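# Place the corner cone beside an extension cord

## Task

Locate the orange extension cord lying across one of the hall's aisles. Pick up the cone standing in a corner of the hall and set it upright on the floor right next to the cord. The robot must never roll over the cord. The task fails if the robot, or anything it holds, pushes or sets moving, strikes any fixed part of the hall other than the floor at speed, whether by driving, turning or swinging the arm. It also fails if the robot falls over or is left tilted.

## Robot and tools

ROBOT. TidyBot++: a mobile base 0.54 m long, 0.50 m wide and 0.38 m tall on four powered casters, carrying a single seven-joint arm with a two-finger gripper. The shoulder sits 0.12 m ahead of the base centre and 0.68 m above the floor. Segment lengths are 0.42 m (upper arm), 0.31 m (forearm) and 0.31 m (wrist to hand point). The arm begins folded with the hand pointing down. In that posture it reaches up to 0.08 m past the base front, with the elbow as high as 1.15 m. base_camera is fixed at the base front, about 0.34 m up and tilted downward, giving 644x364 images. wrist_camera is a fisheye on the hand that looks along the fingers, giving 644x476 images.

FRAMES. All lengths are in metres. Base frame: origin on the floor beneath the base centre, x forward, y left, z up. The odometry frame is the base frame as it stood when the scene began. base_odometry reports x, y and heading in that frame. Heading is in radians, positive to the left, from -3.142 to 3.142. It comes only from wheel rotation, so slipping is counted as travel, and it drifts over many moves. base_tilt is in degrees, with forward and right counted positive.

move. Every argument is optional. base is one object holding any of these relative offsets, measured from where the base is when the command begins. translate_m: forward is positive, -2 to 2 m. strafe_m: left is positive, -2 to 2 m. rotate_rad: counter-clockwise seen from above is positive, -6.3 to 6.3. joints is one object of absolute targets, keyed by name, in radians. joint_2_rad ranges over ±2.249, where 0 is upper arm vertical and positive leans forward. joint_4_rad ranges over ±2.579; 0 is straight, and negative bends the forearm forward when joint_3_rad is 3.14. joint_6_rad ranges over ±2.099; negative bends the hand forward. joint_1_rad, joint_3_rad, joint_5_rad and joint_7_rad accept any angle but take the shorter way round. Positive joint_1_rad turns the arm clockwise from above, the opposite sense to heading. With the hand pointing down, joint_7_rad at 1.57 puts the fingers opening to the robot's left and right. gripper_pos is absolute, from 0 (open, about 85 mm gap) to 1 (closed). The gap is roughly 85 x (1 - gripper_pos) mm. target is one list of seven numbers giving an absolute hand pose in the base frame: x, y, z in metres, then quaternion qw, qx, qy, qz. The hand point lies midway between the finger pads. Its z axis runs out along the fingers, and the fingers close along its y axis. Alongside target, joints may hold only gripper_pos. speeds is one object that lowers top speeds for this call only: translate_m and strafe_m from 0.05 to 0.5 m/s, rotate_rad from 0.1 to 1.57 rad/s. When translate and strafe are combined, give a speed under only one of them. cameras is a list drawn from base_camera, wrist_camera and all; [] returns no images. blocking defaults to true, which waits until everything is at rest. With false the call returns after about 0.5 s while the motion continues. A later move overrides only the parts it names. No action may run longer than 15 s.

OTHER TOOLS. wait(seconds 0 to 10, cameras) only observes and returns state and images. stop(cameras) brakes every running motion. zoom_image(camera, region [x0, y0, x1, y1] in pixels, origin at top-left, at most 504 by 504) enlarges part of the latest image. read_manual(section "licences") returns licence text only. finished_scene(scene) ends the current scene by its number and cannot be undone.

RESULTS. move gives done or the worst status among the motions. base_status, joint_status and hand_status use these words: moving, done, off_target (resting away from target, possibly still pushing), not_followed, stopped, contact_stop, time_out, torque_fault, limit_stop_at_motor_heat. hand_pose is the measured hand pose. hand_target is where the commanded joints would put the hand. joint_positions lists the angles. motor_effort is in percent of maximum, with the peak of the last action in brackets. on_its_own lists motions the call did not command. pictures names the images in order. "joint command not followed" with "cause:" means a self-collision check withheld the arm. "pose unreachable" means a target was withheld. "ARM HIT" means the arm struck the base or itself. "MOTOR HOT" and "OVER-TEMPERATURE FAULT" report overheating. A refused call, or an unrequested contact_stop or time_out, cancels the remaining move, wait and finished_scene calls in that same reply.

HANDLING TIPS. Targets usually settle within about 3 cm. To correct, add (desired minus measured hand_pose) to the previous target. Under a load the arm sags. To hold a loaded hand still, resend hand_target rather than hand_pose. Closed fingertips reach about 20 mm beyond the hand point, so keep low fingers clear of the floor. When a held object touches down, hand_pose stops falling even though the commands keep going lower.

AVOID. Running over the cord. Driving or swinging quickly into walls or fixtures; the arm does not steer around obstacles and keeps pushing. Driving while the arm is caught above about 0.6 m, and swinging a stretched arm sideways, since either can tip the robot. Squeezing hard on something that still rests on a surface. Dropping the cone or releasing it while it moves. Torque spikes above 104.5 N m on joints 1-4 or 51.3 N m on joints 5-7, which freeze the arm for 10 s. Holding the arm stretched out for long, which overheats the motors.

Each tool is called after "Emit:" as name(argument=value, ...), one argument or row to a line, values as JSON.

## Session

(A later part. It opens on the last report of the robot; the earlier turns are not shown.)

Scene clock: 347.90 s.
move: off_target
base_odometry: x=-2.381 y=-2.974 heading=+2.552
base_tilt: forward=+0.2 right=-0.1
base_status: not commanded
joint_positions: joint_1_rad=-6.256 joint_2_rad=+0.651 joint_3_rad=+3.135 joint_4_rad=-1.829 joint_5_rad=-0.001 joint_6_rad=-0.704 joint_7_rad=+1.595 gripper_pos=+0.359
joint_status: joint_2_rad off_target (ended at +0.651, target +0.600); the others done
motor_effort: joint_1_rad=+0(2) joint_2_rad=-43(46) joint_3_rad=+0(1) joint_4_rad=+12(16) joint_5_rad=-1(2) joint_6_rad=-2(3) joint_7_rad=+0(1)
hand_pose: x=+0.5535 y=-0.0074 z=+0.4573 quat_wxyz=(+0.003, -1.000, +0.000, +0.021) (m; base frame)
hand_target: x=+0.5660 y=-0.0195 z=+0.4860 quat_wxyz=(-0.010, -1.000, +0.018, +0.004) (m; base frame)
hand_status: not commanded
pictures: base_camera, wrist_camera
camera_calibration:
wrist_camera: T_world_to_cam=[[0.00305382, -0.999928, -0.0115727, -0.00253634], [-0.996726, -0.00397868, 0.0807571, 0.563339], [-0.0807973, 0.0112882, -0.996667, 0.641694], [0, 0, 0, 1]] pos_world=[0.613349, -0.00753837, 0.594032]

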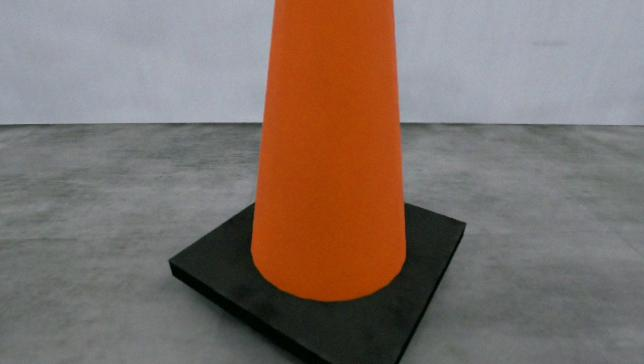

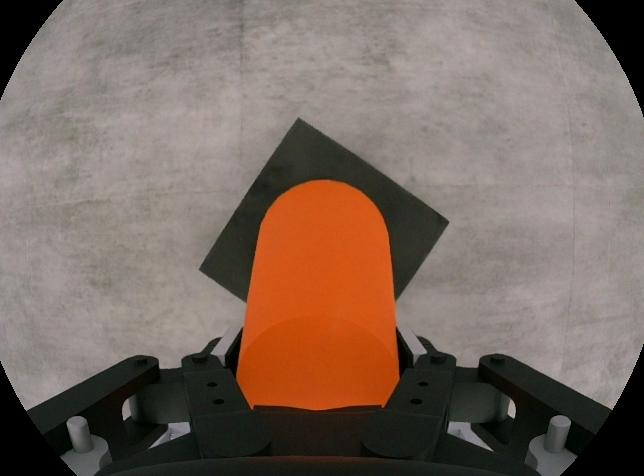

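Emit:
move(
  joints={"joint_1_rad": -6.249, "joint_2_rad": 0.53, "joint_3_rad": 3.14, "joint_4_rad": -1.83, "joint_5_rad": 0.03, "joint_6_rad": -0.82, "joint_7_rad": 1.545},
  cameras=[],
)

Emit:
move(
  base={"translate_m": -0.4, "strafe_m": -1.5},
  speeds={"translate_m": 0.4},
  cameras=["wrist_camera"],
)

Emit:
move(
  base={"rotate_rad": -3.095},
  speeds={"rotate_rad": 0.8},
)

Scene clock: 370.47 s.
move: off_target
base_odometry: x=-2.381 y=-2.974 heading=+2.552
base_tilt: forward=+0.2 right=-0.1
base_status: not commanded
joint_positions: joint_1_rad=-6.256 joint_2_rad=+0.577 joint_3_rad=+3.135 joint_4_rad=-1.839 joint_5_rad=-0.001 joint_6_rad=-0.769 joint_7_rad=+1.595 gripper_pos=+0.359
joint_status: joint_2_rad off_target (ended at +0.577, target +0.530); the others done
motor_effort: joint_1_rad=+1(1) joint_2_rad=-41(45) joint_3_rad=+0(1) joint_4_rad=+15(17) joint_5_rad=+0(2) joint_6_rad=-1(2) joint_7_rad=+0(2)
hand_pose: x=+0.5435 y=-0.0072 z=+0.4882 quat_wxyz=(+0.003, -1.000, +0.000, +0.022) (m; base frame)
hand_target: x=+0.5409 y=-0.0192 z=+0.5107 quat_wxyz=(-0.010, -1.000, +0.019, +0.019) (m; base frame)
hand_status: not commanded
pictures: none
No camera images: "cameras" was empty.

Scene clock: 375.43 s.
move: done
base_odometry: x=-1.214 y=-1.950 heading=+2.552
base_tilt: forward=+0.2 right=-0.1
base_status: done
joint_positions: joint_1_rad=-6.245 joint_2_rad=+0.577 joint_3_rad=+3.144 joint_4_rad=-1.841 joint_5_rad=+0.008 joint_6_rad=-0.773 joint_7_rad=+1.595 gripper_pos=+0.359
joint_status: not commanded
motor_effort: joint_1_rad=+0(6) joint_2_rad=-41(43) joint_3_rad=+1(4) joint_4_rad=+16(17) joint_5_rad=+0(2) joint_6_rad=-1(2) joint_7_rad=+0(1)
hand_pose: x=+0.5412 y=-0.0172 z=+0.4878 quat_wxyz=(-0.002, -1.000, +0.005, +0.025) (m; base frame)
hand_target: x=+0.5409 y=-0.0192 z=+0.5107 quat_wxyz=(-0.010, -1.000, +0.019, +0.019) (m; base frame)
hand_status: not commanded
pictures: wrist_camera
camera_calibration:
wrist_camera: T_world_to_cam=[[-0.00736904, -0.999972, -0.00115526, -0.011405], [-0.996185, 0.00724065, 0.0869708, 0.545431], [-0.08696, 0.00179174, -0.99621, 0.674143], [0, 0, 0, 1]] pos_world=[0.601889, -0.0165619, 0.624138]

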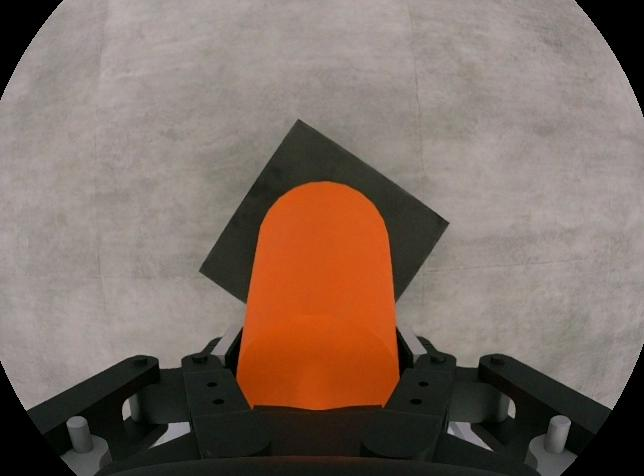

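Scene clock: 380.40 s.
move: done
base_odometry: x=-1.214 y=-1.950 heading=-0.543
base_tilt: forward=+0.2 right=-0.1
base_status: done
joint_positions: joint_1_rad=-6.245 joint_2_rad=+0.577 joint_3_rad=+3.142 joint_4_rad=-1.841 joint_5_rad=+0.014 joint_6_rad=-0.773 joint_7_rad=+1.595 gripper_pos=+0.359
joint_status: not commanded
motor_effort: joint_1_rad=+2(5) joint_2_rad=-42(43) joint_3_rad=+0(4) joint_4_rad=+15(17) joint_5_rad=+0(3) joint_6_rad=-1(3) joint_7_rad=+0(1)
hand_pose: x=+0.5411 y=-0.0178 z=+0.4878 quat_wxyz=(-0.004, -1.000, +0.002, +0.025) (m; base frame)
hand_target: x=+0.5409 y=-0.0192 z=+0.5107 quat_wxyz=(-0.010, -1.000, +0.019, +0.019) (m; base frame)
hand_status: not commanded
pictures: base_camera, wrist_camera
camera_calibration:
wrist_camera: T_world_to_cam=[[-0.0016675, -0.999997, 0.00189955, -0.0165587], [-0.996192, 0.00182673, 0.0871692, 0.545182], [-0.0871724, -0.00174696, -0.996192, 0.674193], [0, 0, 0, 1]] pos_world=[0.601849, -0.0163768, 0.624134]

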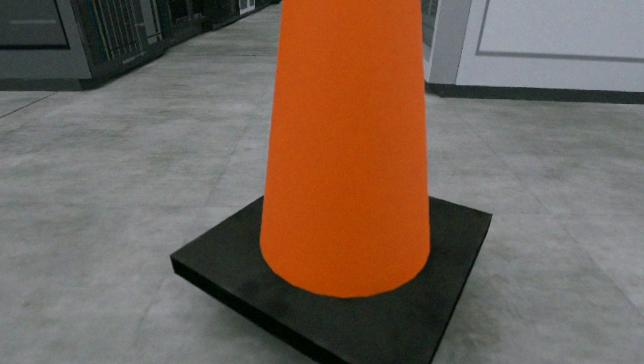

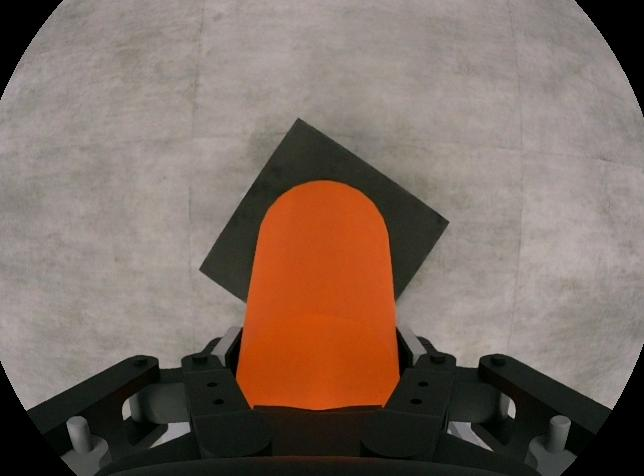

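Emit:
move(
  base={"strafe_m": 2.0},
  cameras=[],
)

Emit:
move(
  base={"strafe_m": 2.0},
  cameras=[],
)

Emit:
move(
  base={"strafe_m": 1.0},
  cameras=["base_camera"],
)

Scene clock: 403.60 s.
move: done
base_odometry: x=-0.181 y=-0.237 heading=-0.543
base_tilt: forward=+0.2 right=-0.1
base_status: done
joint_positions: joint_1_rad=-6.252 joint_2_rad=+0.577 joint_3_rad=+3.137 joint_4_rad=-1.841 joint_5_rad=+0.014 joint_6_rad=-0.773 joint_7_rad=+1.595 gripper_pos=+0.359
joint_status: not commanded
motor_effort: joint_1_rad=+1(4) joint_2_rad=-41(42) joint_3_rad=+0(3) joint_4_rad=+16(17) joint_5_rad=-1(2) joint_6_rad=+0(1) joint_7_rad=+0(1)
hand_pose: x=+0.5413 y=-0.0127 z=+0.4879 quat_wxyz=(-0.003, -1.000, -0.003, +0.025) (m; base frame)
hand_target: x=+0.5409 y=-0.0192 z=+0.5107 quat_wxyz=(-0.010, -1.000, +0.019, +0.019) (m; base frame)
hand_status: not commanded
pictures: none
No camera images: "cameras" was empty.

Scene clock: 408.40 s.
move: done
base_odometry: x=+0.853 y=+1.475 heading=-0.544
base_tilt: forward=+0.2 right=-0.1
base_status: done
joint_positions: joint_1_rad=-6.252 joint_2_rad=+0.577 joint_3_rad=+3.137 joint_4_rad=-1.841 joint_5_rad=+0.014 joint_6_rad=-0.773 joint_7_rad=+1.595 gripper_pos=+0.359
joint_status: not commanded
motor_effort: joint_1_rad=+0(4) joint_2_rad=-41(42) joint_3_rad=+0(3) joint_4_rad=+16(17) joint_5_rad=-1(2) joint_6_rad=-1(1) joint_7_rad=+0(1)
hand_pose: x=+0.5413 y=-0.0128 z=+0.4879 quat_wxyz=(-0.003, -1.000, -0.003, +0.025) (m; base frame)
hand_target: x=+0.5409 y=-0.0192 z=+0.5107 quat_wxyz=(-0.010, -1.000, +0.019, +0.019) (m; base frame)
hand_status: not commanded
pictures: none
No camera images: "cameras" was empty.

Scene clock: 411.50 s.
move: done
base_odometry: x=+1.370 y=+2.331 heading=-0.544
base_tilt: forward=+0.2 right=-0.1
base_status: done
joint_positions: joint_1_rad=-6.252 joint_2_rad=+0.577 joint_3_rad=+3.137 joint_4_rad=-1.841 joint_5_rad=+0.014 joint_6_rad=-0.773 joint_7_rad=+1.595 gripper_pos=+0.359
joint_status: not commanded
motor_effort: joint_1_rad=+1(4) joint_2_rad=-41(42) joint_3_rad=+0(3) joint_4_rad=+16(17) joint_5_rad=+0(3) joint_6_rad=+0(2) joint_7_rad=+0(1)
hand_pose: x=+0.5413 y=-0.0129 z=+0.4879 quat_wxyz=(-0.003, -1.000, -0.003, +0.025) (m; base frame)
hand_target: x=+0.5409 y=-0.0192 z=+0.5107 quat_wxyz=(-0.010, -1.000, +0.019, +0.019) (m; base frame)
hand_status: not commanded
pictures: base_camera

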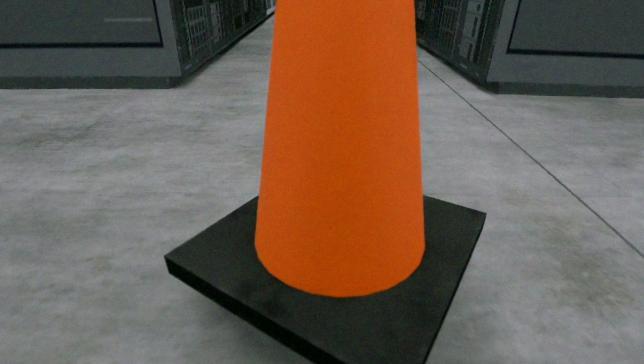

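Emit:
zoom_image(
  camera="base_camera",
  region=[180, 0, 500, 120],
)

Scaled by 1.575.

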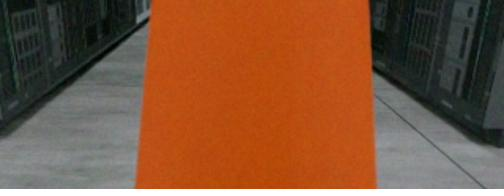

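Emit:
move(
  base={"rotate_rad": 0.4},
  cameras=["base_camera"],
)

Emit:
zoom_image(
  camera="base_camera",
  region=[404, 0, 644, 120],
)

Scene clock: 431.60 s.
move: done
base_odometry: x=+1.370 y=+2.331 heading=-0.144
base_tilt: forward=+0.2 right=-0.1
base_status: done
joint_positions: joint_1_rad=-6.251 joint_2_rad=+0.577 joint_3_rad=+3.140 joint_4_rad=-1.842 joint_5_rad=+0.015 joint_6_rad=-0.776 joint_7_rad=+1.595 gripper_pos=+0.359
joint_status: not commanded
motor_effort: joint_1_rad=+1(7) joint_2_rad=-41(42) joint_3_rad=+0(5) joint_4_rad=+16(17) joint_5_rad=+0(3) joint_6_rad=-1(2) joint_7_rad=+0(1)
hand_pose: x=+0.5396 y=-0.0145 z=+0.4876 quat_wxyz=(-0.004, -1.000, -0.002, +0.027) (m; base frame)
hand_target: x=+0.5409 y=-0.0192 z=+0.5107 quat_wxyz=(-0.010, -1.000, +0.019, +0.019) (m; base frame)
hand_status: not commanded
pictures: base_camera

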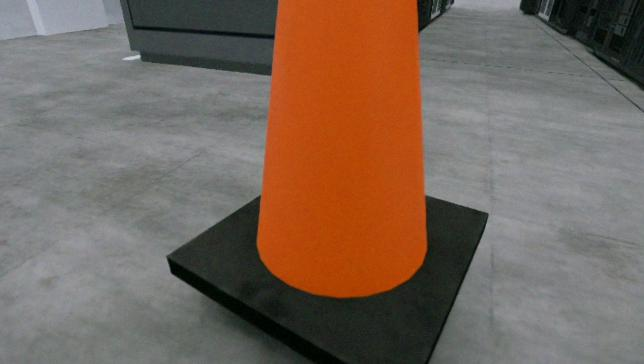

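Scaled by 2.100.

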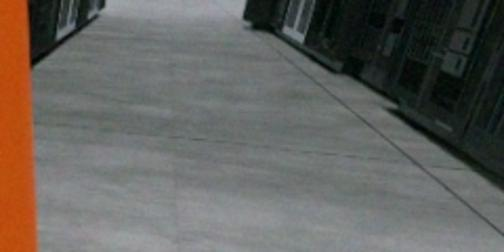

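Emit:
move(
  base={"translate_m": 0.70, "strafe_m": 1.66},
  speeds={"translate_m": 0.5},
  cameras=["base_camera"],
)

Emit:
zoom_image(
  camera="base_camera",
  region=[404, 0, 644, 120],
)

Scene clock: 447.80 s.
move: done
base_odometry: x=+2.302 y=+3.873 heading=-0.144
base_tilt: forward=+0.2 right=-0.1
base_status: done
joint_positions: joint_1_rad=-6.252 joint_2_rad=+0.577 joint_3_rad=+3.138 joint_4_rad=-1.842 joint_5_rad=+0.015 joint_6_rad=-0.776 joint_7_rad=+1.595 gripper_pos=+0.359
joint_status: not commanded
motor_effort: joint_1_rad=+1(4) joint_2_rad=-42(43) joint_3_rad=+0(3) joint_4_rad=+17(18) joint_5_rad=-1(2) joint_6_rad=+0(2) joint_7_rad=+0(1)
hand_pose: x=+0.5394 y=-0.0133 z=+0.4876 quat_wxyz=(-0.003, -1.000, -0.003, +0.027) (m; base frame)
hand_target: x=+0.5409 y=-0.0192 z=+0.5107 quat_wxyz=(-0.010, -1.000, +0.019, +0.019) (m; base frame)
hand_status: not commanded
pictures: base_camera

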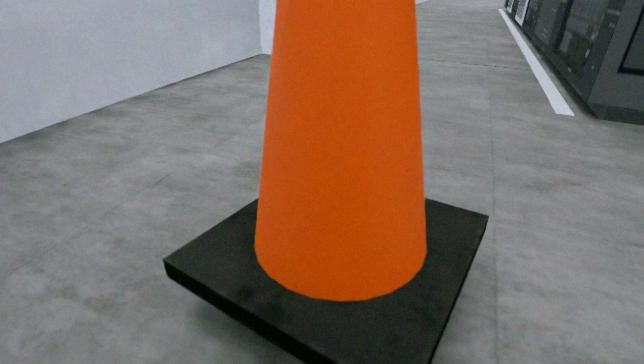

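Scaled by 2.100.

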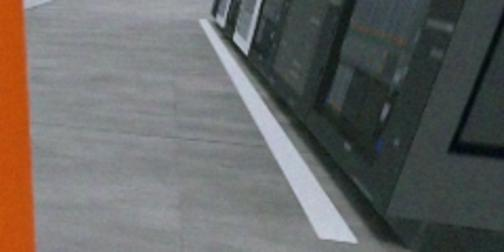

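Emit:
zoom_image(
  camera="base_camera",
  region=[410, 0, 530, 60],
)

Scaled by 4.200.

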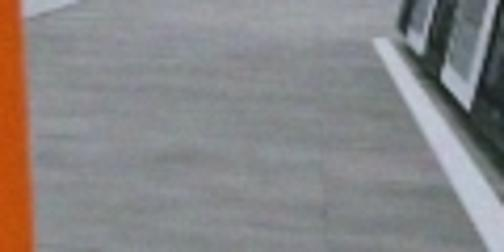

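Emit:
move(
  joints={"joint_2_rad": 0.62, "joint_4_rad": -1.92, "joint_6_rad": -0.58},
  cameras=["base_camera"],
)

Scene clock: 498.20 s.
move: done
base_odometry: x=+2.302 y=+3.873 heading=-0.144
base_tilt: forward=+0.2 right=-0.1
base_status: not commanded
joint_positions: joint_1_rad=-6.252 joint_2_rad=+0.656 joint_3_rad=+3.138 joint_4_rad=-1.931 joint_5_rad=+0.015 joint_6_rad=-0.607 joint_7_rad=+1.595 gripper_pos=+0.359
joint_status: all done
motor_effort: joint_1_rad=+1(2) joint_2_rad=-41(44) joint_3_rad=+0(1) joint_4_rad=+14(16) joint_5_rad=-1(1) joint_6_rad=+0(3) joint_7_rad=+0(1)
hand_pose: x=+0.5249 y=-0.0122 z=+0.4372 quat_wxyz=(-0.002, -1.000, -0.004, +0.026) (m; base frame)
hand_target: x=+0.5478 y=-0.0176 z=+0.4539 quat_wxyz=(-0.008, -1.000, +0.017, -0.011) (m; base frame)
hand_status: not commanded
pictures: base_camera

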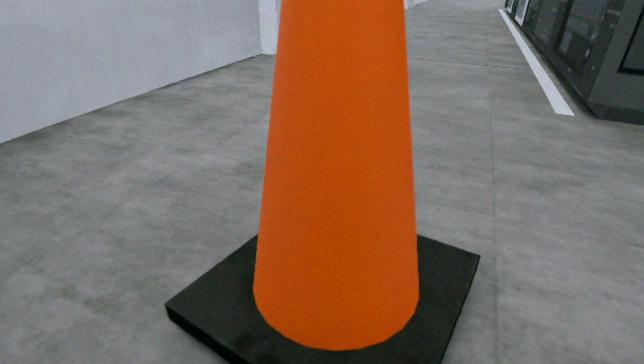

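Emit:
move(
  joints={"joint_2_rad": 0.648},
  cameras=[],
)

Emit:
move(
  joints={"joint_2_rad": 0.668},
  cameras=["base_camera"],
)

Scene clock: 504.23 s.
move: done
base_odometry: x=+2.302 y=+3.873 heading=-0.144
base_tilt: forward=+0.2 right=-0.1
base_status: not commanded
joint_positions: joint_1_rad=-6.252 joint_2_rad=+0.671 joint_3_rad=+3.138 joint_4_rad=-1.931 joint_5_rad=+0.015 joint_6_rad=-0.607 joint_7_rad=+1.595 gripper_pos=+0.359
joint_status: all done
motor_effort: joint_1_rad=+0(1) joint_2_rad=-41(42) joint_3_rad=+0(0) joint_4_rad=+13(13) joint_5_rad=+0(1) joint_6_rad=-1(2) joint_7_rad=+0(0)
hand_pose: x=+0.5211 y=-0.0121 z=+0.4310 quat_wxyz=(-0.002, -0.999, -0.004, +0.034) (m; base frame)
hand_target: x=+0.5413 y=-0.0174 z=+0.4420 quat_wxyz=(-0.008, -1.000, +0.017, +0.003) (m; base frame)
hand_status: not commanded
pictures: none
No camera images: "cameras" was empty.

Scene clock: 504.83 s.
move: done
base_odometry: x=+2.302 y=+3.873 heading=-0.144
base_tilt: forward=+0.2 right=-0.1
base_status: not commanded
joint_positions: joint_1_rad=-6.252 joint_2_rad=+0.677 joint_3_rad=+3.138 joint_4_rad=-1.933 joint_5_rad=+0.015 joint_6_rad=-0.606 joint_7_rad=+1.595 gripper_pos=+0.359
joint_status: all done
motor_effort: joint_1_rad=+1(2) joint_2_rad=-35(41) joint_3_rad=+0(1) joint_4_rad=+13(15) joint_5_rad=-1(1) joint_6_rad=+3(4) joint_7_rad=+0(1)
hand_pose: x=+0.5186 y=-0.0120 z=+0.4283 quat_wxyz=(-0.002, -0.999, -0.004, +0.037) (m; base frame)
hand_target: x=+0.5364 y=-0.0173 z=+0.4336 quat_wxyz=(-0.008, -1.000, +0.017, +0.013) (m; base frame)
hand_status: not commanded
pictures: base_camera

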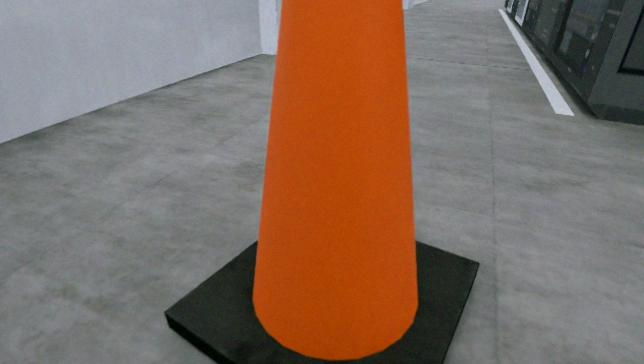

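Emit:
move(
  joints={"joint_2_rad": 0.68, "joint_6_rad": -0.52},
  cameras=["base_camera"],
)

Scene clock: 513.90 s.
move: done
base_odometry: x=+2.302 y=+3.873 heading=-0.144
base_tilt: forward=+0.2 right=-0.1
base_status: not commanded
joint_positions: joint_1_rad=-6.252 joint_2_rad=+0.673 joint_3_rad=+3.138 joint_4_rad=-1.939 joint_5_rad=+0.015 joint_6_rad=-0.591 joint_7_rad=+1.595 gripper_pos=+0.359
joint_status: all done
motor_effort: joint_1_rad=+0(1) joint_2_rad=-31(36) joint_3_rad=+0(1) joint_4_rad=+15(16) joint_5_rad=-1(1) joint_6_rad=+6(9) joint_7_rad=+0(0)
hand_pose: x=+0.5206 y=-0.0120 z=+0.4287 quat_wxyz=(-0.002, -1.000, -0.004, +0.031) (m; base frame)
hand_target: x=+0.5521 y=-0.0173 z=+0.4284 quat_wxyz=(-0.007, -1.000, +0.016, -0.011) (m; base frame)
hand_status: not commanded
pictures: base_camera

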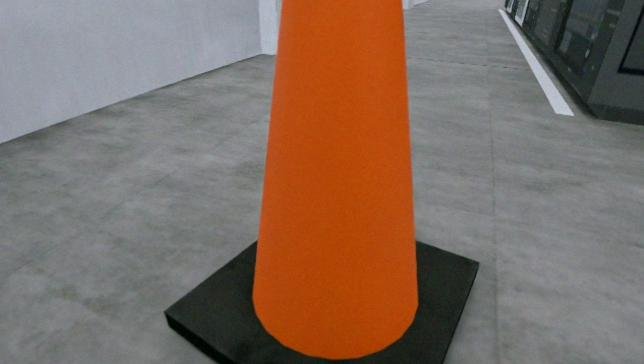

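Emit:
move(
  joints={"gripper_pos": 0.0, "joint_6_rad": -0.591},
  cameras=["wrist_camera"],
)

Emit:
move(
  joints={"joint_2_rad": 0.45, "joint_4_rad": -1.92, "joint_6_rad": -0.80},
  cameras=["wrist_camera", "base_camera"],
)

Scene clock: 524.70 s.
move: done
base_odometry: x=+2.302 y=+3.873 heading=-0.144
base_tilt: forward=+0.2 right=-0.1
base_status: not commanded
joint_positions: joint_1_rad=-6.251 joint_2_rad=+0.678 joint_3_rad=+3.139 joint_4_rad=-1.932 joint_5_rad=+0.016 joint_6_rad=-0.600 joint_7_rad=+1.595 gripper_pos=+0.000
joint_status: all done
motor_effort: joint_1_rad=+1(2) joint_2_rad=-32(41) joint_3_rad=+0(3) joint_4_rad=+9(15) joint_5_rad=-1(2) joint_6_rad=+0(7) joint_7_rad=+0(1)
hand_pose: x=+0.5207 y=-0.0130 z=+0.4279 quat_wxyz=(-0.002, -0.999, -0.004, +0.034) (m; base frame)
hand_target: x=+0.5300 y=-0.0171 z=+0.4287 quat_wxyz=(-0.007, -1.000, +0.017, +0.025) (m; base frame)
hand_status: not commanded
pictures: wrist_camera
camera_calibration:
wrist_camera: T_world_to_cam=[[0.00981917, -0.999951, -0.00150164, -0.0162457], [-0.994265, -0.00992325, 0.106479, 0.520581], [-0.106489, 0.000447486, -0.994314, 0.622017], [0, 0, 0, 1]] pos_world=[0.583993, -0.0113574, 0.563025]

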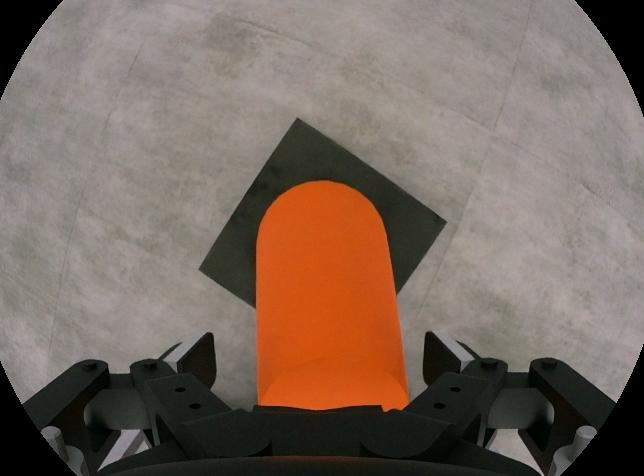

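Scene clock: 525.97 s.
move: done
base_odometry: x=+2.302 y=+3.873 heading=-0.144
base_tilt: forward=+0.2 right=-0.1
base_status: not commanded
joint_positions: joint_1_rad=-6.251 joint_2_rad=+0.449 joint_3_rad=+3.139 joint_4_rad=-1.932 joint_5_rad=+0.016 joint_6_rad=-0.747 joint_7_rad=+1.595 gripper_pos=+0.000
joint_status: all done
motor_effort: joint_1_rad=+1(2) joint_2_rad=-28(35) joint_3_rad=+0(1) joint_4_rad=+12(13) joint_5_rad=-1(1) joint_6_rad=+1(2) joint_7_rad=+0(0)
hand_pose: x=+0.5224 y=-0.0138 z=+0.5220 quat_wxyz=(-0.005, -1.000, -0.003, -0.007) (m; base frame)
hand_target: x=+0.5120 y=-0.0181 z=+0.5242 quat_wxyz=(-0.010, -1.000, +0.019, +0.014) (m; base frame)
hand_status: not commanded
pictures: base_camera, wrist_camera
camera_calibration:
wrist_camera: T_world_to_cam=[[0.00852586, -0.999955, 0.00406973, -0.0190736], [-0.999669, -0.00842453, 0.0242966, 0.557987], [-0.0242612, -0.00427553, -0.999697, 0.67551], [0, 0, 0, 1]] pos_world=[0.574354, -0.0114838, 0.661826]

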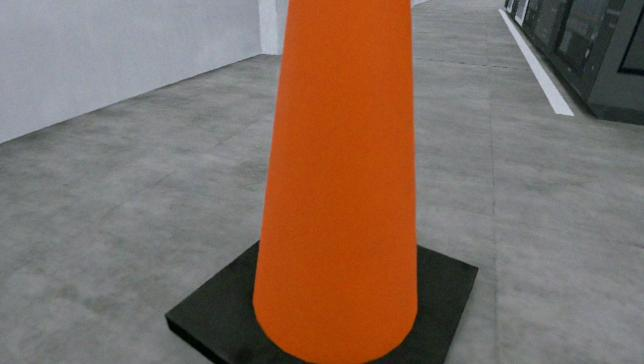

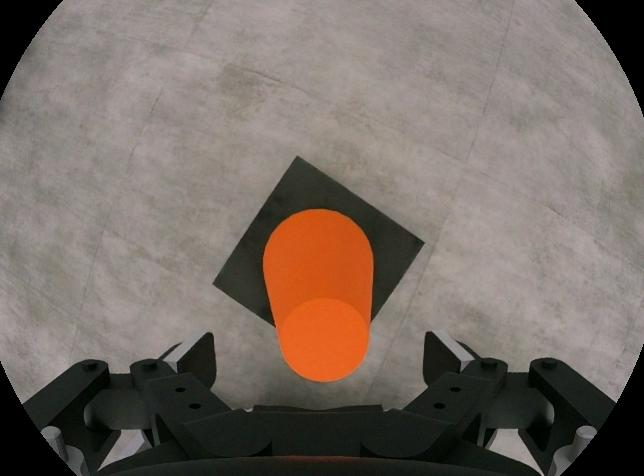

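Emit:
move(
  joints={"joint_1_rad": -5.87, "joint_2_rad": -0.3, "joint_4_rad": -0.8, "joint_6_rad": -1.20},
  cameras=["wrist_camera"],
)

Emit:
zoom_image(
  camera="wrist_camera",
  region=[200, 80, 440, 300],
)

Scene clock: 535.07 s.
move: done
base_odometry: x=+2.302 y=+3.873 heading=-0.144
base_tilt: forward=+0.2 right=-0.1
base_status: not commanded
joint_positions: joint_1_rad=-5.885 joint_2_rad=-0.298 joint_3_rad=+3.139 joint_4_rad=-0.823 joint_5_rad=+0.016 joint_6_rad=-1.154 joint_7_rad=+1.595 gripper_pos=+0.000
joint_status: all done
motor_effort: joint_1_rad=+1(3) joint_2_rad=-2(31) joint_3_rad=+1(1) joint_4_rad=+14(22) joint_5_rad=-1(1) joint_6_rad=+9(10) joint_7_rad=+0(1)
hand_pose: x=+0.4346 y=-0.1348 z=+1.3224 quat_wxyz=(-0.147, -0.731, +0.140, -0.652) (m; base frame)
hand_target: x=+0.4231 y=-0.1405 z=+1.3196 quat_wxyz=(-0.141, -0.732, +0.168, -0.645) (m; base frame)
hand_status: not commanded
pictures: wrist_camera
camera_calibration:
wrist_camera: T_world_to_cam=[[-0.38965, -0.920316, 0.0345084, 0.000975595], [-0.14772, 0.02547, -0.988701, 1.42368], [0.909039, -0.390345, -0.145873, -0.113723], [0, 0, 0, 1]] pos_world=[0.314065, -0.0797545, 1.39097]

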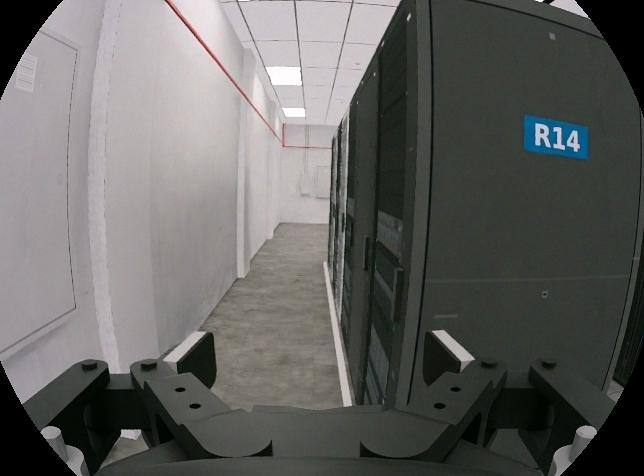

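Scaled by 2.100.

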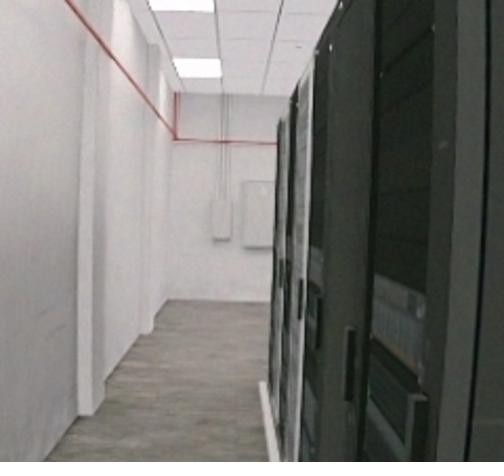

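Emit:
move(
  base={"translate_m": -0.70, "strafe_m": -1.66},
  speeds={"translate_m": 0.5},
  cameras=["wrist_camera"],
)

Emit:
zoom_image(
  camera="wrist_camera",
  region=[200, 120, 440, 300],
)

Scene clock: 548.30 s.
move: done
base_odometry: x=+1.371 y=+2.330 heading=-0.143
base_tilt: forward=+0.2 right=-0.1
base_status: done
joint_positions: joint_1_rad=-5.882 joint_2_rad=-0.299 joint_3_rad=+3.139 joint_4_rad=-0.822 joint_5_rad=+0.016 joint_6_rad=-1.158 joint_7_rad=+1.595 gripper_pos=+0.000
joint_status: not commanded
motor_effort: joint_1_rad=+0(2) joint_2_rad=-2(5) joint_3_rad=+1(4) joint_4_rad=+14(16) joint_5_rad=+0(1) joint_6_rad=+9(10) joint_7_rad=+0(1)
hand_pose: x=+0.4339 y=-0.1354 z=+1.3219 quat_wxyz=(-0.147, -0.732, +0.141, -0.651) (m; base frame)
hand_target: x=+0.4231 y=-0.1405 z=+1.3196 quat_wxyz=(-0.141, -0.732, +0.168, -0.645) (m; base frame)
hand_status: not commanded
pictures: wrist_camera
camera_calibration:
wrist_camera: T_world_to_cam=[[-0.391942, -0.919342, 0.0345197, 0.00125427], [-0.149411, 0.0265849, -0.988418, 1.42366], [0.907776, -0.39256, -0.147779, -0.110583], [0, 0, 0, 1]] pos_world=[0.313586, -0.0801053, 1.39078]

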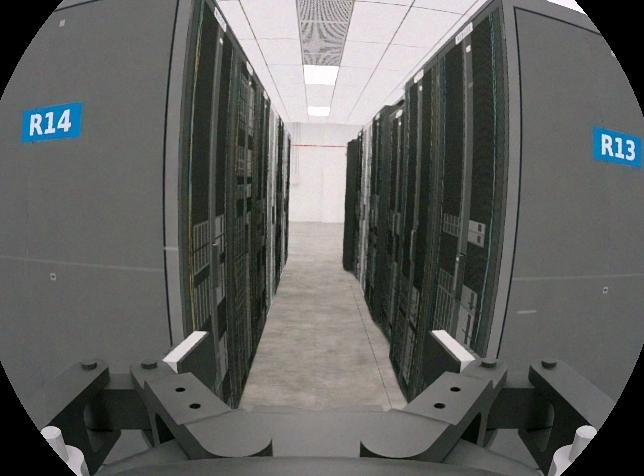

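Scaled by 2.100.

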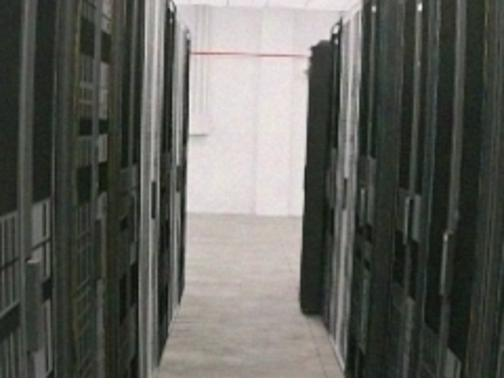

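Emit:
move(
  base={"rotate_rad": -0.4},
  joints={"joint_1_rad": -6.27},
  cameras=["base_camera"],
)

Scene clock: 573.53 s.
move: done
base_odometry: x=+1.371 y=+2.330 heading=-0.543
base_tilt: forward=+0.2 right=-0.1
base_status: done
joint_positions: joint_1_rad=-6.256 joint_2_rad=-0.299 joint_3_rad=+3.141 joint_4_rad=-0.822 joint_5_rad=+0.016 joint_6_rad=-1.158 joint_7_rad=+1.595 gripper_pos=+0.000
joint_status: all done
motor_effort: joint_1_rad=+1(3) joint_2_rad=-2(4) joint_3_rad=+1(2) joint_4_rad=+15(16) joint_5_rad=-1(1) joint_6_rad=+10(10) joint_7_rad=+0(1)
hand_pose: x=+0.4616 y=-0.0119 z=+1.3219 quat_wxyz=(-0.024, -0.745, +0.003, -0.667) (m; base frame)
hand_target: x=+0.4538 y=-0.0109 z=+1.3196 quat_wxyz=(-0.010, -0.751, +0.019, -0.660) (m; base frame)
hand_status: not commanded
pictures: base_camera

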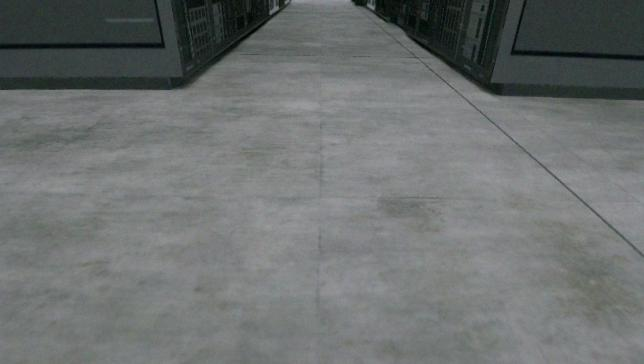

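Emit:
move(
  base={"translate_m": 2.0, "strafe_m": -0.05},
  cameras=[],
)

Emit:
move(
  base={"translate_m": 2.0},
)

Scene clock: 585.40 s.
move: done
base_odometry: x=+3.058 y=+1.254 heading=-0.544
base_tilt: forward=+0.2 right=-0.1
base_status: done
joint_positions: joint_1_rad=-6.256 joint_2_rad=-0.297 joint_3_rad=+3.141 joint_4_rad=-0.821 joint_5_rad=+0.016 joint_6_rad=-1.158 joint_7_rad=+1.595 gripper_pos=+0.000
joint_status: not commanded
motor_effort: joint_1_rad=+1(2) joint_2_rad=-3(7) joint_3_rad=+1(1) joint_4_rad=+14(16) joint_5_rad=+0(1) joint_6_rad=+9(10) joint_7_rad=+0(1)
hand_pose: x=+0.4623 y=-0.0119 z=+1.3216 quat_wxyz=(-0.024, -0.745, +0.003, -0.666) (m; base frame)
hand_target: x=+0.4538 y=-0.0109 z=+1.3196 quat_wxyz=(-0.010, -0.751, +0.019, -0.660) (m; base frame)
hand_status: not commanded
pictures: none
No camera images: "cameras" was empty.

Scene clock: 590.20 s.
move: done
base_odometry: x=+4.770 y=+0.220 heading=-0.544
base_tilt: forward=+0.2 right=-0.1
base_status: done
joint_positions: joint_1_rad=-6.256 joint_2_rad=-0.297 joint_3_rad=+3.141 joint_4_rad=-0.820 joint_5_rad=+0.016 joint_6_rad=-1.159 joint_7_rad=+1.595 gripper_pos=+0.000
joint_status: not commanded
motor_effort: joint_1_rad=+0(2) joint_2_rad=-3(7) joint_3_rad=+1(2) joint_4_rad=+15(16) joint_5_rad=+0(1) joint_6_rad=+10(10) joint_7_rad=+0(0)
hand_pose: x=+0.4620 y=-0.0119 z=+1.3220 quat_wxyz=(-0.024, -0.745, +0.003, -0.666) (m; base frame)
hand_target: x=+0.4538 y=-0.0109 z=+1.3196 quat_wxyz=(-0.010, -0.751, +0.019, -0.660) (m; base frame)
hand_status: not commanded
pictures: base_camera, wrist_camera
camera_calibration:
wrist_camera: T_world_to_cam=[[-0.0305641, -0.998955, 0.0339794, -0.0413801], [-0.149417, -0.029047, -0.988347, 1.42388], [0.988302, -0.035285, -0.148373, -0.119746], [0, 0, 0, 1]] pos_world=[0.329833, -0.00420261, 1.39093]

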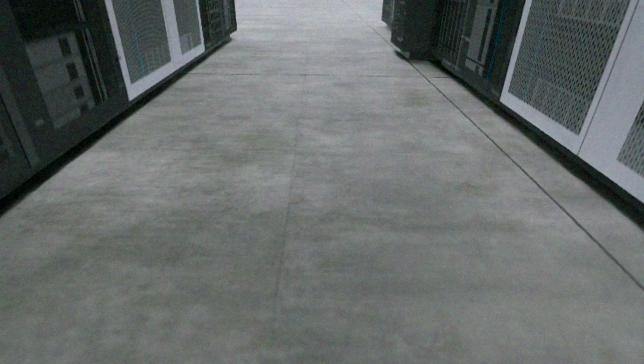

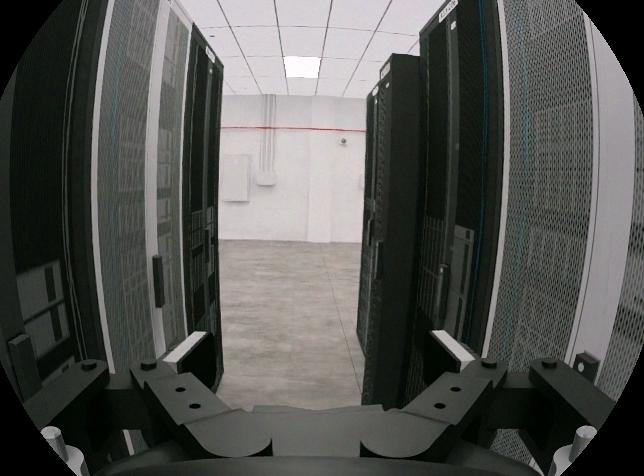

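Emit:
move(
  base={"translate_m": 1.9},
  cameras=["base_camera"],
)

Emit:
move(
  joints={"joint_1_rad": -5.4},
  cameras=["wrist_camera"],
)

Emit:
move(
  joints={"joint_1_rad": -7.2},
  cameras=["wrist_camera"],
)

Scene clock: 604.37 s.
move: done
base_odometry: x=+6.395 y=-0.764 heading=-0.544
base_tilt: forward=+0.2 right=-0.1
base_status: done
joint_positions: joint_1_rad=-6.256 joint_2_rad=-0.297 joint_3_rad=+3.141 joint_4_rad=-0.820 joint_5_rad=+0.016 joint_6_rad=-1.159 joint_7_rad=+1.595 gripper_pos=+0.000
joint_status: not commanded
motor_effort: joint_1_rad=+1(2) joint_2_rad=-3(7) joint_3_rad=+1(2) joint_4_rad=+15(16) joint_5_rad=+0(1) joint_6_rad=+9(10) joint_7_rad=+0(0)
hand_pose: x=+0.4618 y=-0.0119 z=+1.3222 quat_wxyz=(-0.024, -0.745, +0.003, -0.667) (m; base frame)
hand_target: x=+0.4538 y=-0.0109 z=+1.3196 quat_wxyz=(-0.010, -0.751, +0.019, -0.660) (m; base frame)
hand_status: not commanded
pictures: base_camera

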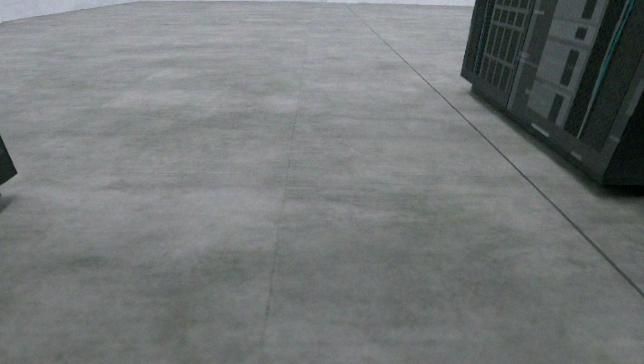

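Scene clock: 606.50 s.
move: done
base_odometry: x=+6.395 y=-0.764 heading=-0.544
base_tilt: forward=+0.2 right=-0.1
base_status: not commanded
joint_positions: joint_1_rad=-5.414 joint_2_rad=-0.297 joint_3_rad=+3.141 joint_4_rad=-0.820 joint_5_rad=+0.016 joint_6_rad=-1.159 joint_7_rad=+1.595 gripper_pos=+0.000
joint_status: all done
motor_effort: joint_1_rad=+1(3) joint_2_rad=-3(4) joint_3_rad=+1(2) joint_4_rad=+15(16) joint_5_rad=+0(1) joint_6_rad=+9(10) joint_7_rad=+0(1)
hand_pose: x=+0.3385 y=-0.2637 z=+1.3222 quat_wxyz=(-0.294, -0.679, +0.307, -0.598) (m; base frame)
hand_target: x=+0.3265 y=-0.2630 z=+1.3196 quat_wxyz=(-0.287, -0.673, +0.334, -0.594) (m; base frame)
hand_status: not commanded
pictures: wrist_camera
camera_calibration:
wrist_camera: T_world_to_cam=[[-0.765559, -0.642468, 0.033974, 0.0460881], [-0.121011, 0.0919287, -0.988385, 1.42062], [0.631883, -0.760778, -0.148122, -0.077533], [0, 0, 0, 1]] pos_world=[0.256185, -0.159971, 1.39107]

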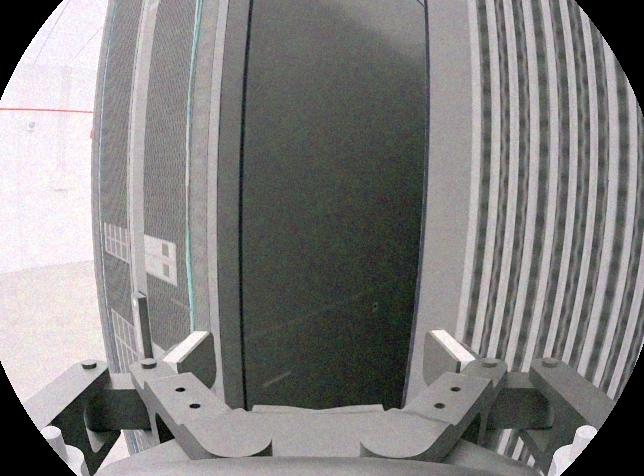

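Scene clock: 609.47 s.
move: done
base_odometry: x=+6.395 y=-0.764 heading=-0.544
base_tilt: forward=+0.2 right=-0.1
base_status: not commanded
joint_positions: joint_1_rad=-7.185 joint_2_rad=-0.297 joint_3_rad=+3.141 joint_4_rad=-0.820 joint_5_rad=+0.016 joint_6_rad=-1.159 joint_7_rad=+1.595 gripper_pos=+0.000
joint_status: all done
motor_effort: joint_1_rad=+0(3) joint_2_rad=-3(4) joint_3_rad=+1(2) joint_4_rad=+13(16) joint_5_rad=+0(1) joint_6_rad=+10(10) joint_7_rad=+0(1)
hand_pose: x=+0.3338 y=+0.2675 z=+1.3222 quat_wxyz=(+0.277, -0.668, -0.331, -0.607) (m; base frame)
hand_target: x=+0.3279 y=+0.2619 z=+1.3196 quat_wxyz=(+0.287, -0.680, -0.320, -0.594) (m; base frame)
hand_status: not commanded
pictures: wrist_camera
camera_calibration:
wrist_camera: T_world_to_cam=[[0.781856, -0.622533, 0.033974, -0.138054], [-0.0660329, -0.136873, -0.988385, 1.41408], [0.619952, 0.770532, -0.148122, -0.0761133], [0, 0, 0, 1]] pos_world=[0.248501, 0.166253, 1.39107]

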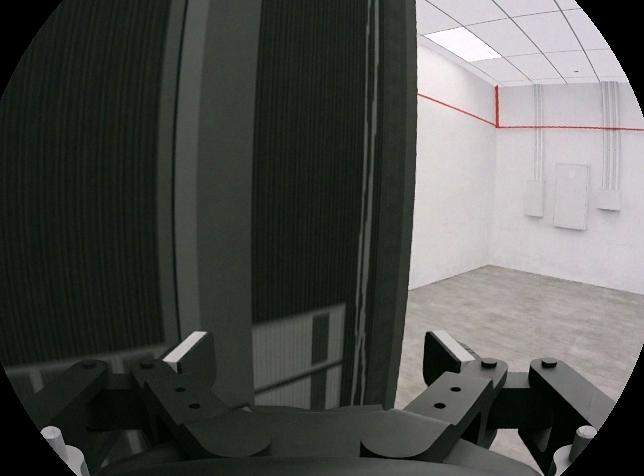

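Emit:
move(
  joints={"joint_1_rad": -6.27},
  cameras=[],
)

Emit:
move(
  base={"translate_m": 1.6},
  cameras=["wrist_camera"],
)

Emit:
move(
  joints={"joint_1_rad": -4.9},
  cameras=["wrist_camera"],
)

Scene clock: 623.57 s.
move: done
base_odometry: x=+6.395 y=-0.764 heading=-0.544
base_tilt: forward=+0.2 right=-0.1
base_status: not commanded
joint_positions: joint_1_rad=-6.285 joint_2_rad=-0.297 joint_3_rad=+3.141 joint_4_rad=-0.820 joint_5_rad=+0.016 joint_6_rad=-1.159 joint_7_rad=+1.595 gripper_pos=+0.000
joint_status: all done
motor_effort: joint_1_rad=+0(3) joint_2_rad=-3(3) joint_3_rad=+1(2) joint_4_rad=+14(15) joint_5_rad=+0(1) joint_6_rad=+9(10) joint_7_rad=+0(0)
hand_pose: x=+0.4620 y=-0.0022 z=+1.3222 quat_wxyz=(-0.015, -0.745, -0.007, -0.667) (m; base frame)
hand_target: x=+0.4538 y=-0.0109 z=+1.3196 quat_wxyz=(-0.010, -0.751, +0.019, -0.660) (m; base frame)
hand_status: not commanded
pictures: none
No camera images: "cameras" was empty.

Scene clock: 627.70 s.
move: done
base_odometry: x=+7.764 y=-1.593 heading=-0.545
base_tilt: forward=+0.2 right=-0.1
base_status: done
joint_positions: joint_1_rad=-6.284 joint_2_rad=-0.297 joint_3_rad=+3.141 joint_4_rad=-0.819 joint_5_rad=+0.016 joint_6_rad=-1.159 joint_7_rad=+1.595 gripper_pos=+0.000
joint_status: not commanded
motor_effort: joint_1_rad=+1(2) joint_2_rad=-3(7) joint_3_rad=+1(2) joint_4_rad=+15(16) joint_5_rad=-1(1) joint_6_rad=+9(10) joint_7_rad=+0(1)
hand_pose: x=+0.4620 y=-0.0023 z=+1.3223 quat_wxyz=(-0.015, -0.745, -0.007, -0.667) (m; base frame)
hand_target: x=+0.4538 y=-0.0109 z=+1.3196 quat_wxyz=(-0.010, -0.751, +0.019, -0.660) (m; base frame)
hand_status: not commanded
pictures: wrist_camera
camera_calibration:
wrist_camera: T_world_to_cam=[[-0.00286036, -0.999419, 0.0339692, -0.0446693], [-0.148168, -0.0331708, -0.988406, 1.42394], [0.988958, -0.00786035, -0.147987, -0.120102], [0, 0, 0, 1]] pos_world=[0.32963, 0.0016457, 1.39117]

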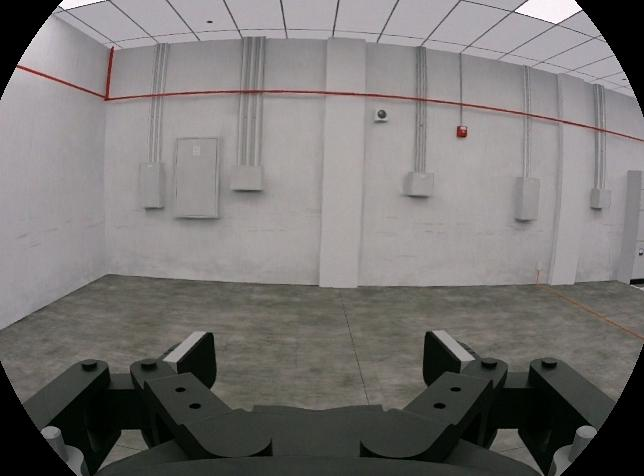

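Scene clock: 630.33 s.
move: done
base_odometry: x=+7.764 y=-1.593 heading=-0.545
base_tilt: forward=+0.2 right=-0.1
base_status: not commanded
joint_positions: joint_1_rad=-4.914 joint_2_rad=-0.297 joint_3_rad=+3.141 joint_4_rad=-0.819 joint_5_rad=+0.016 joint_6_rad=-1.159 joint_7_rad=+1.595 gripper_pos=+0.000
joint_status: all done
motor_effort: joint_1_rad=+1(2) joint_2_rad=-2(4) joint_3_rad=+1(2) joint_4_rad=+15(15) joint_5_rad=+0(1) joint_6_rad=+9(11) joint_7_rad=+0(1)
hand_pose: x=+0.1852 y=-0.3365 z=+1.3223 quat_wxyz=(-0.433, -0.582, +0.466, -0.507) (m; base frame)
hand_target: x=+0.1751 y=-0.3303 z=+1.3196 quat_wxyz=(-0.425, -0.570, +0.490, -0.505) (m; base frame)
hand_status: not commanded
pictures: wrist_camera
camera_calibration:
wrist_camera: T_world_to_cam=[[-0.97986, -0.196774, 0.0339692, 0.0715937], [-0.0620908, 0.13856, -0.988406, 1.41369], [0.189786, -0.970609, -0.147987, -0.0250004], [0, 0, 0, 1]] pos_world=[0.162674, -0.206059, 1.39117]

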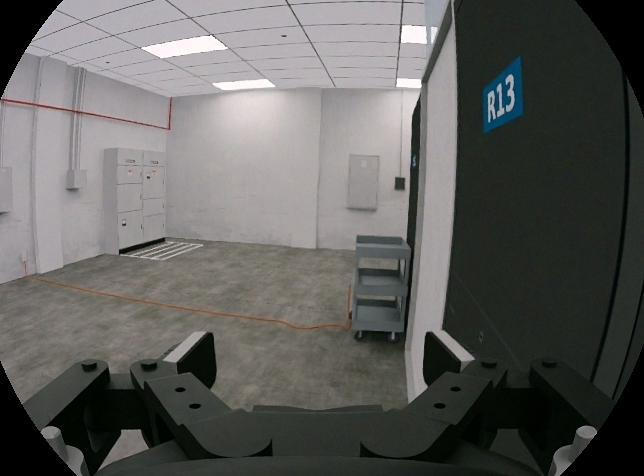

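Emit:
move(
  base={"translate_m": 0.4, "strafe_m": 2.0, "rotate_rad": 3.14},
  joints={"joint_1_rad": -6.27},
  cameras=["wrist_camera", "base_camera"],
)

Scene clock: 672.60 s.
move: done
base_odometry: x=+9.143 y=-0.090 heading=+2.596
base_tilt: forward=+0.2 right=-0.1
base_status: done
joint_positions: joint_1_rad=-6.258 joint_2_rad=-0.290 joint_3_rad=+3.145 joint_4_rad=-0.819 joint_5_rad=+0.016 joint_6_rad=-1.159 joint_7_rad=+1.595 gripper_pos=+0.000
joint_status: all done
motor_effort: joint_1_rad=+0(3) joint_2_rad=-4(9) joint_3_rad=+1(3) joint_4_rad=+14(17) joint_5_rad=+0(2) joint_6_rad=+10(10) joint_7_rad=+0(0)
hand_pose: x=+0.4660 y=-0.0135 z=+1.3200 quat_wxyz=(-0.024, -0.747, +0.004, -0.664) (m; base frame)
hand_target: x=+0.4538 y=-0.0109 z=+1.3196 quat_wxyz=(-0.010, -0.751, +0.019, -0.660) (m; base frame)
hand_status: not commanded
pictures: base_camera, wrist_camera
camera_calibration:
wrist_camera: T_world_to_cam=[[-0.0325023, -0.998931, 0.0328717, -0.0404123], [-0.155624, -0.0274299, -0.987435, 1.42418], [0.987281, -0.0372095, -0.154567, -0.11543], [0, 0, 0, 1]] pos_world=[0.334286, -0.00559903, 1.38977]

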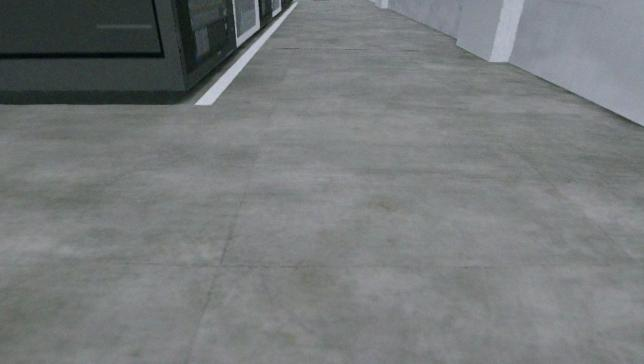

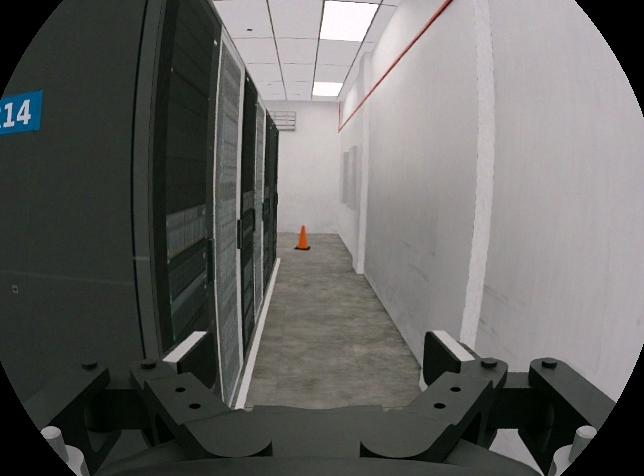

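Emit:
move(
  base={"strafe_m": -0.15, "translate_m": 2.0},
  joints={"joint_1_rad": -6.249, "joint_2_rad": 0.2, "joint_3_rad": 3.14, "joint_4_rad": -2.2, "joint_5_rad": 0.03, "joint_6_rad": -0.74, "joint_7_rad": 1.545},
  cameras=["base_camera"],
)

Scene clock: 719.93 s.
move: done
base_odometry: x=+7.511 y=+1.077 heading=+2.596
base_tilt: forward=+0.2 right=-0.1
base_status: done
joint_positions: joint_1_rad=-6.258 joint_2_rad=+0.184 joint_3_rad=+3.145 joint_4_rad=-2.185 joint_5_rad=+0.016 joint_6_rad=-0.786 joint_7_rad=+1.595 gripper_pos=+0.000
joint_status: all done
motor_effort: joint_1_rad=+1(2) joint_2_rad=-19(25) joint_3_rad=+1(3) joint_4_rad=+12(22) joint_5_rad=+0(2) joint_6_rad=+0(11) joint_7_rad=+0(1)
hand_pose: x=+0.4110 y=-0.0104 z=+0.5591 quat_wxyz=(-0.006, -1.000, -0.003, +0.007) (m; base frame)
hand_target: x=+0.4152 y=-0.0146 z=+0.5511 quat_wxyz=(-0.010, -1.000, +0.018, -0.001) (m; base frame)
hand_status: not commanded
pictures: base_camera

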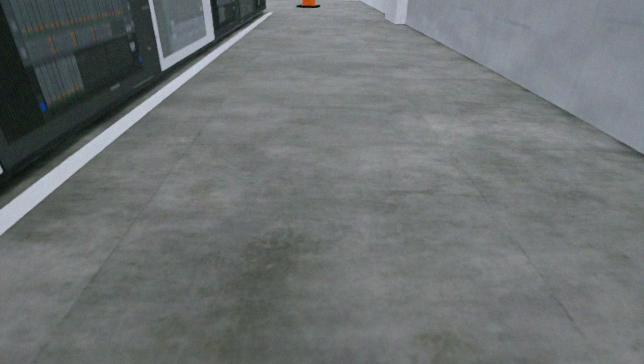

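Emit:
move(
  base={"translate_m": 2.0, "strafe_m": 0.03},
  cameras=["base_camera"],
)

Emit:
move(
  base={"translate_m": 1.9, "strafe_m": 0.03},
  cameras=["base_camera"],
)

Scene clock: 733.33 s.
move: done
base_odometry: x=+5.786 y=+2.090 heading=+2.595
base_tilt: forward=+0.2 right=-0.1
base_status: done
joint_positions: joint_1_rad=-6.258 joint_2_rad=+0.186 joint_3_rad=+3.145 joint_4_rad=-2.189 joint_5_rad=+0.016 joint_6_rad=-0.784 joint_7_rad=+1.595 gripper_pos=+0.000
joint_status: not commanded
motor_effort: joint_1_rad=+0(2) joint_2_rad=-19(20) joint_3_rad=+1(1) joint_4_rad=+13(14) joint_5_rad=+0(1) joint_6_rad=+1(2) joint_7_rad=+0(1)
hand_pose: x=+0.4091 y=-0.0103 z=+0.5576 quat_wxyz=(-0.006, -1.000, -0.003, +0.009) (m; base frame)
hand_target: x=+0.4152 y=-0.0146 z=+0.5511 quat_wxyz=(-0.010, -1.000, +0.018, -0.001) (m; base frame)
hand_status: not commanded
pictures: base_camera

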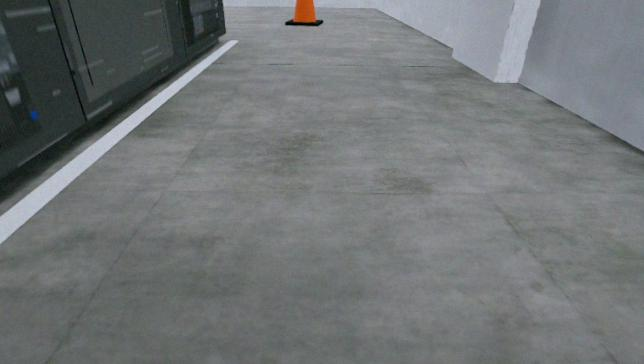

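Scene clock: 737.97 s.
move: done
base_odometry: x=+4.147 y=+3.051 heading=+2.595
base_tilt: forward=+0.2 right=-0.1
base_status: done
joint_positions: joint_1_rad=-6.258 joint_2_rad=+0.187 joint_3_rad=+3.145 joint_4_rad=-2.191 joint_5_rad=+0.016 joint_6_rad=-0.783 joint_7_rad=+1.595 gripper_pos=+0.000
joint_status: not commanded
motor_effort: joint_1_rad=+1(2) joint_2_rad=-19(21) joint_3_rad=+1(1) joint_4_rad=+13(14) joint_5_rad=+0(1) joint_6_rad=+1(2) joint_7_rad=+0(0)
hand_pose: x=+0.4082 y=-0.0103 z=+0.5567 quat_wxyz=(-0.006, -1.000, -0.003, +0.010) (m; base frame)
hand_target: x=+0.4152 y=-0.0146 z=+0.5511 quat_wxyz=(-0.010, -1.000, +0.018, -0.001) (m; base frame)
hand_status: not commanded
pictures: base_camera

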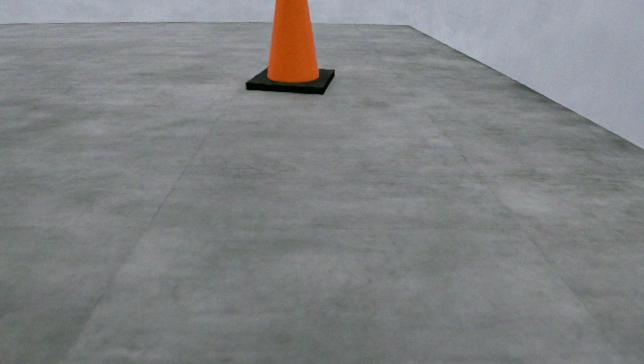

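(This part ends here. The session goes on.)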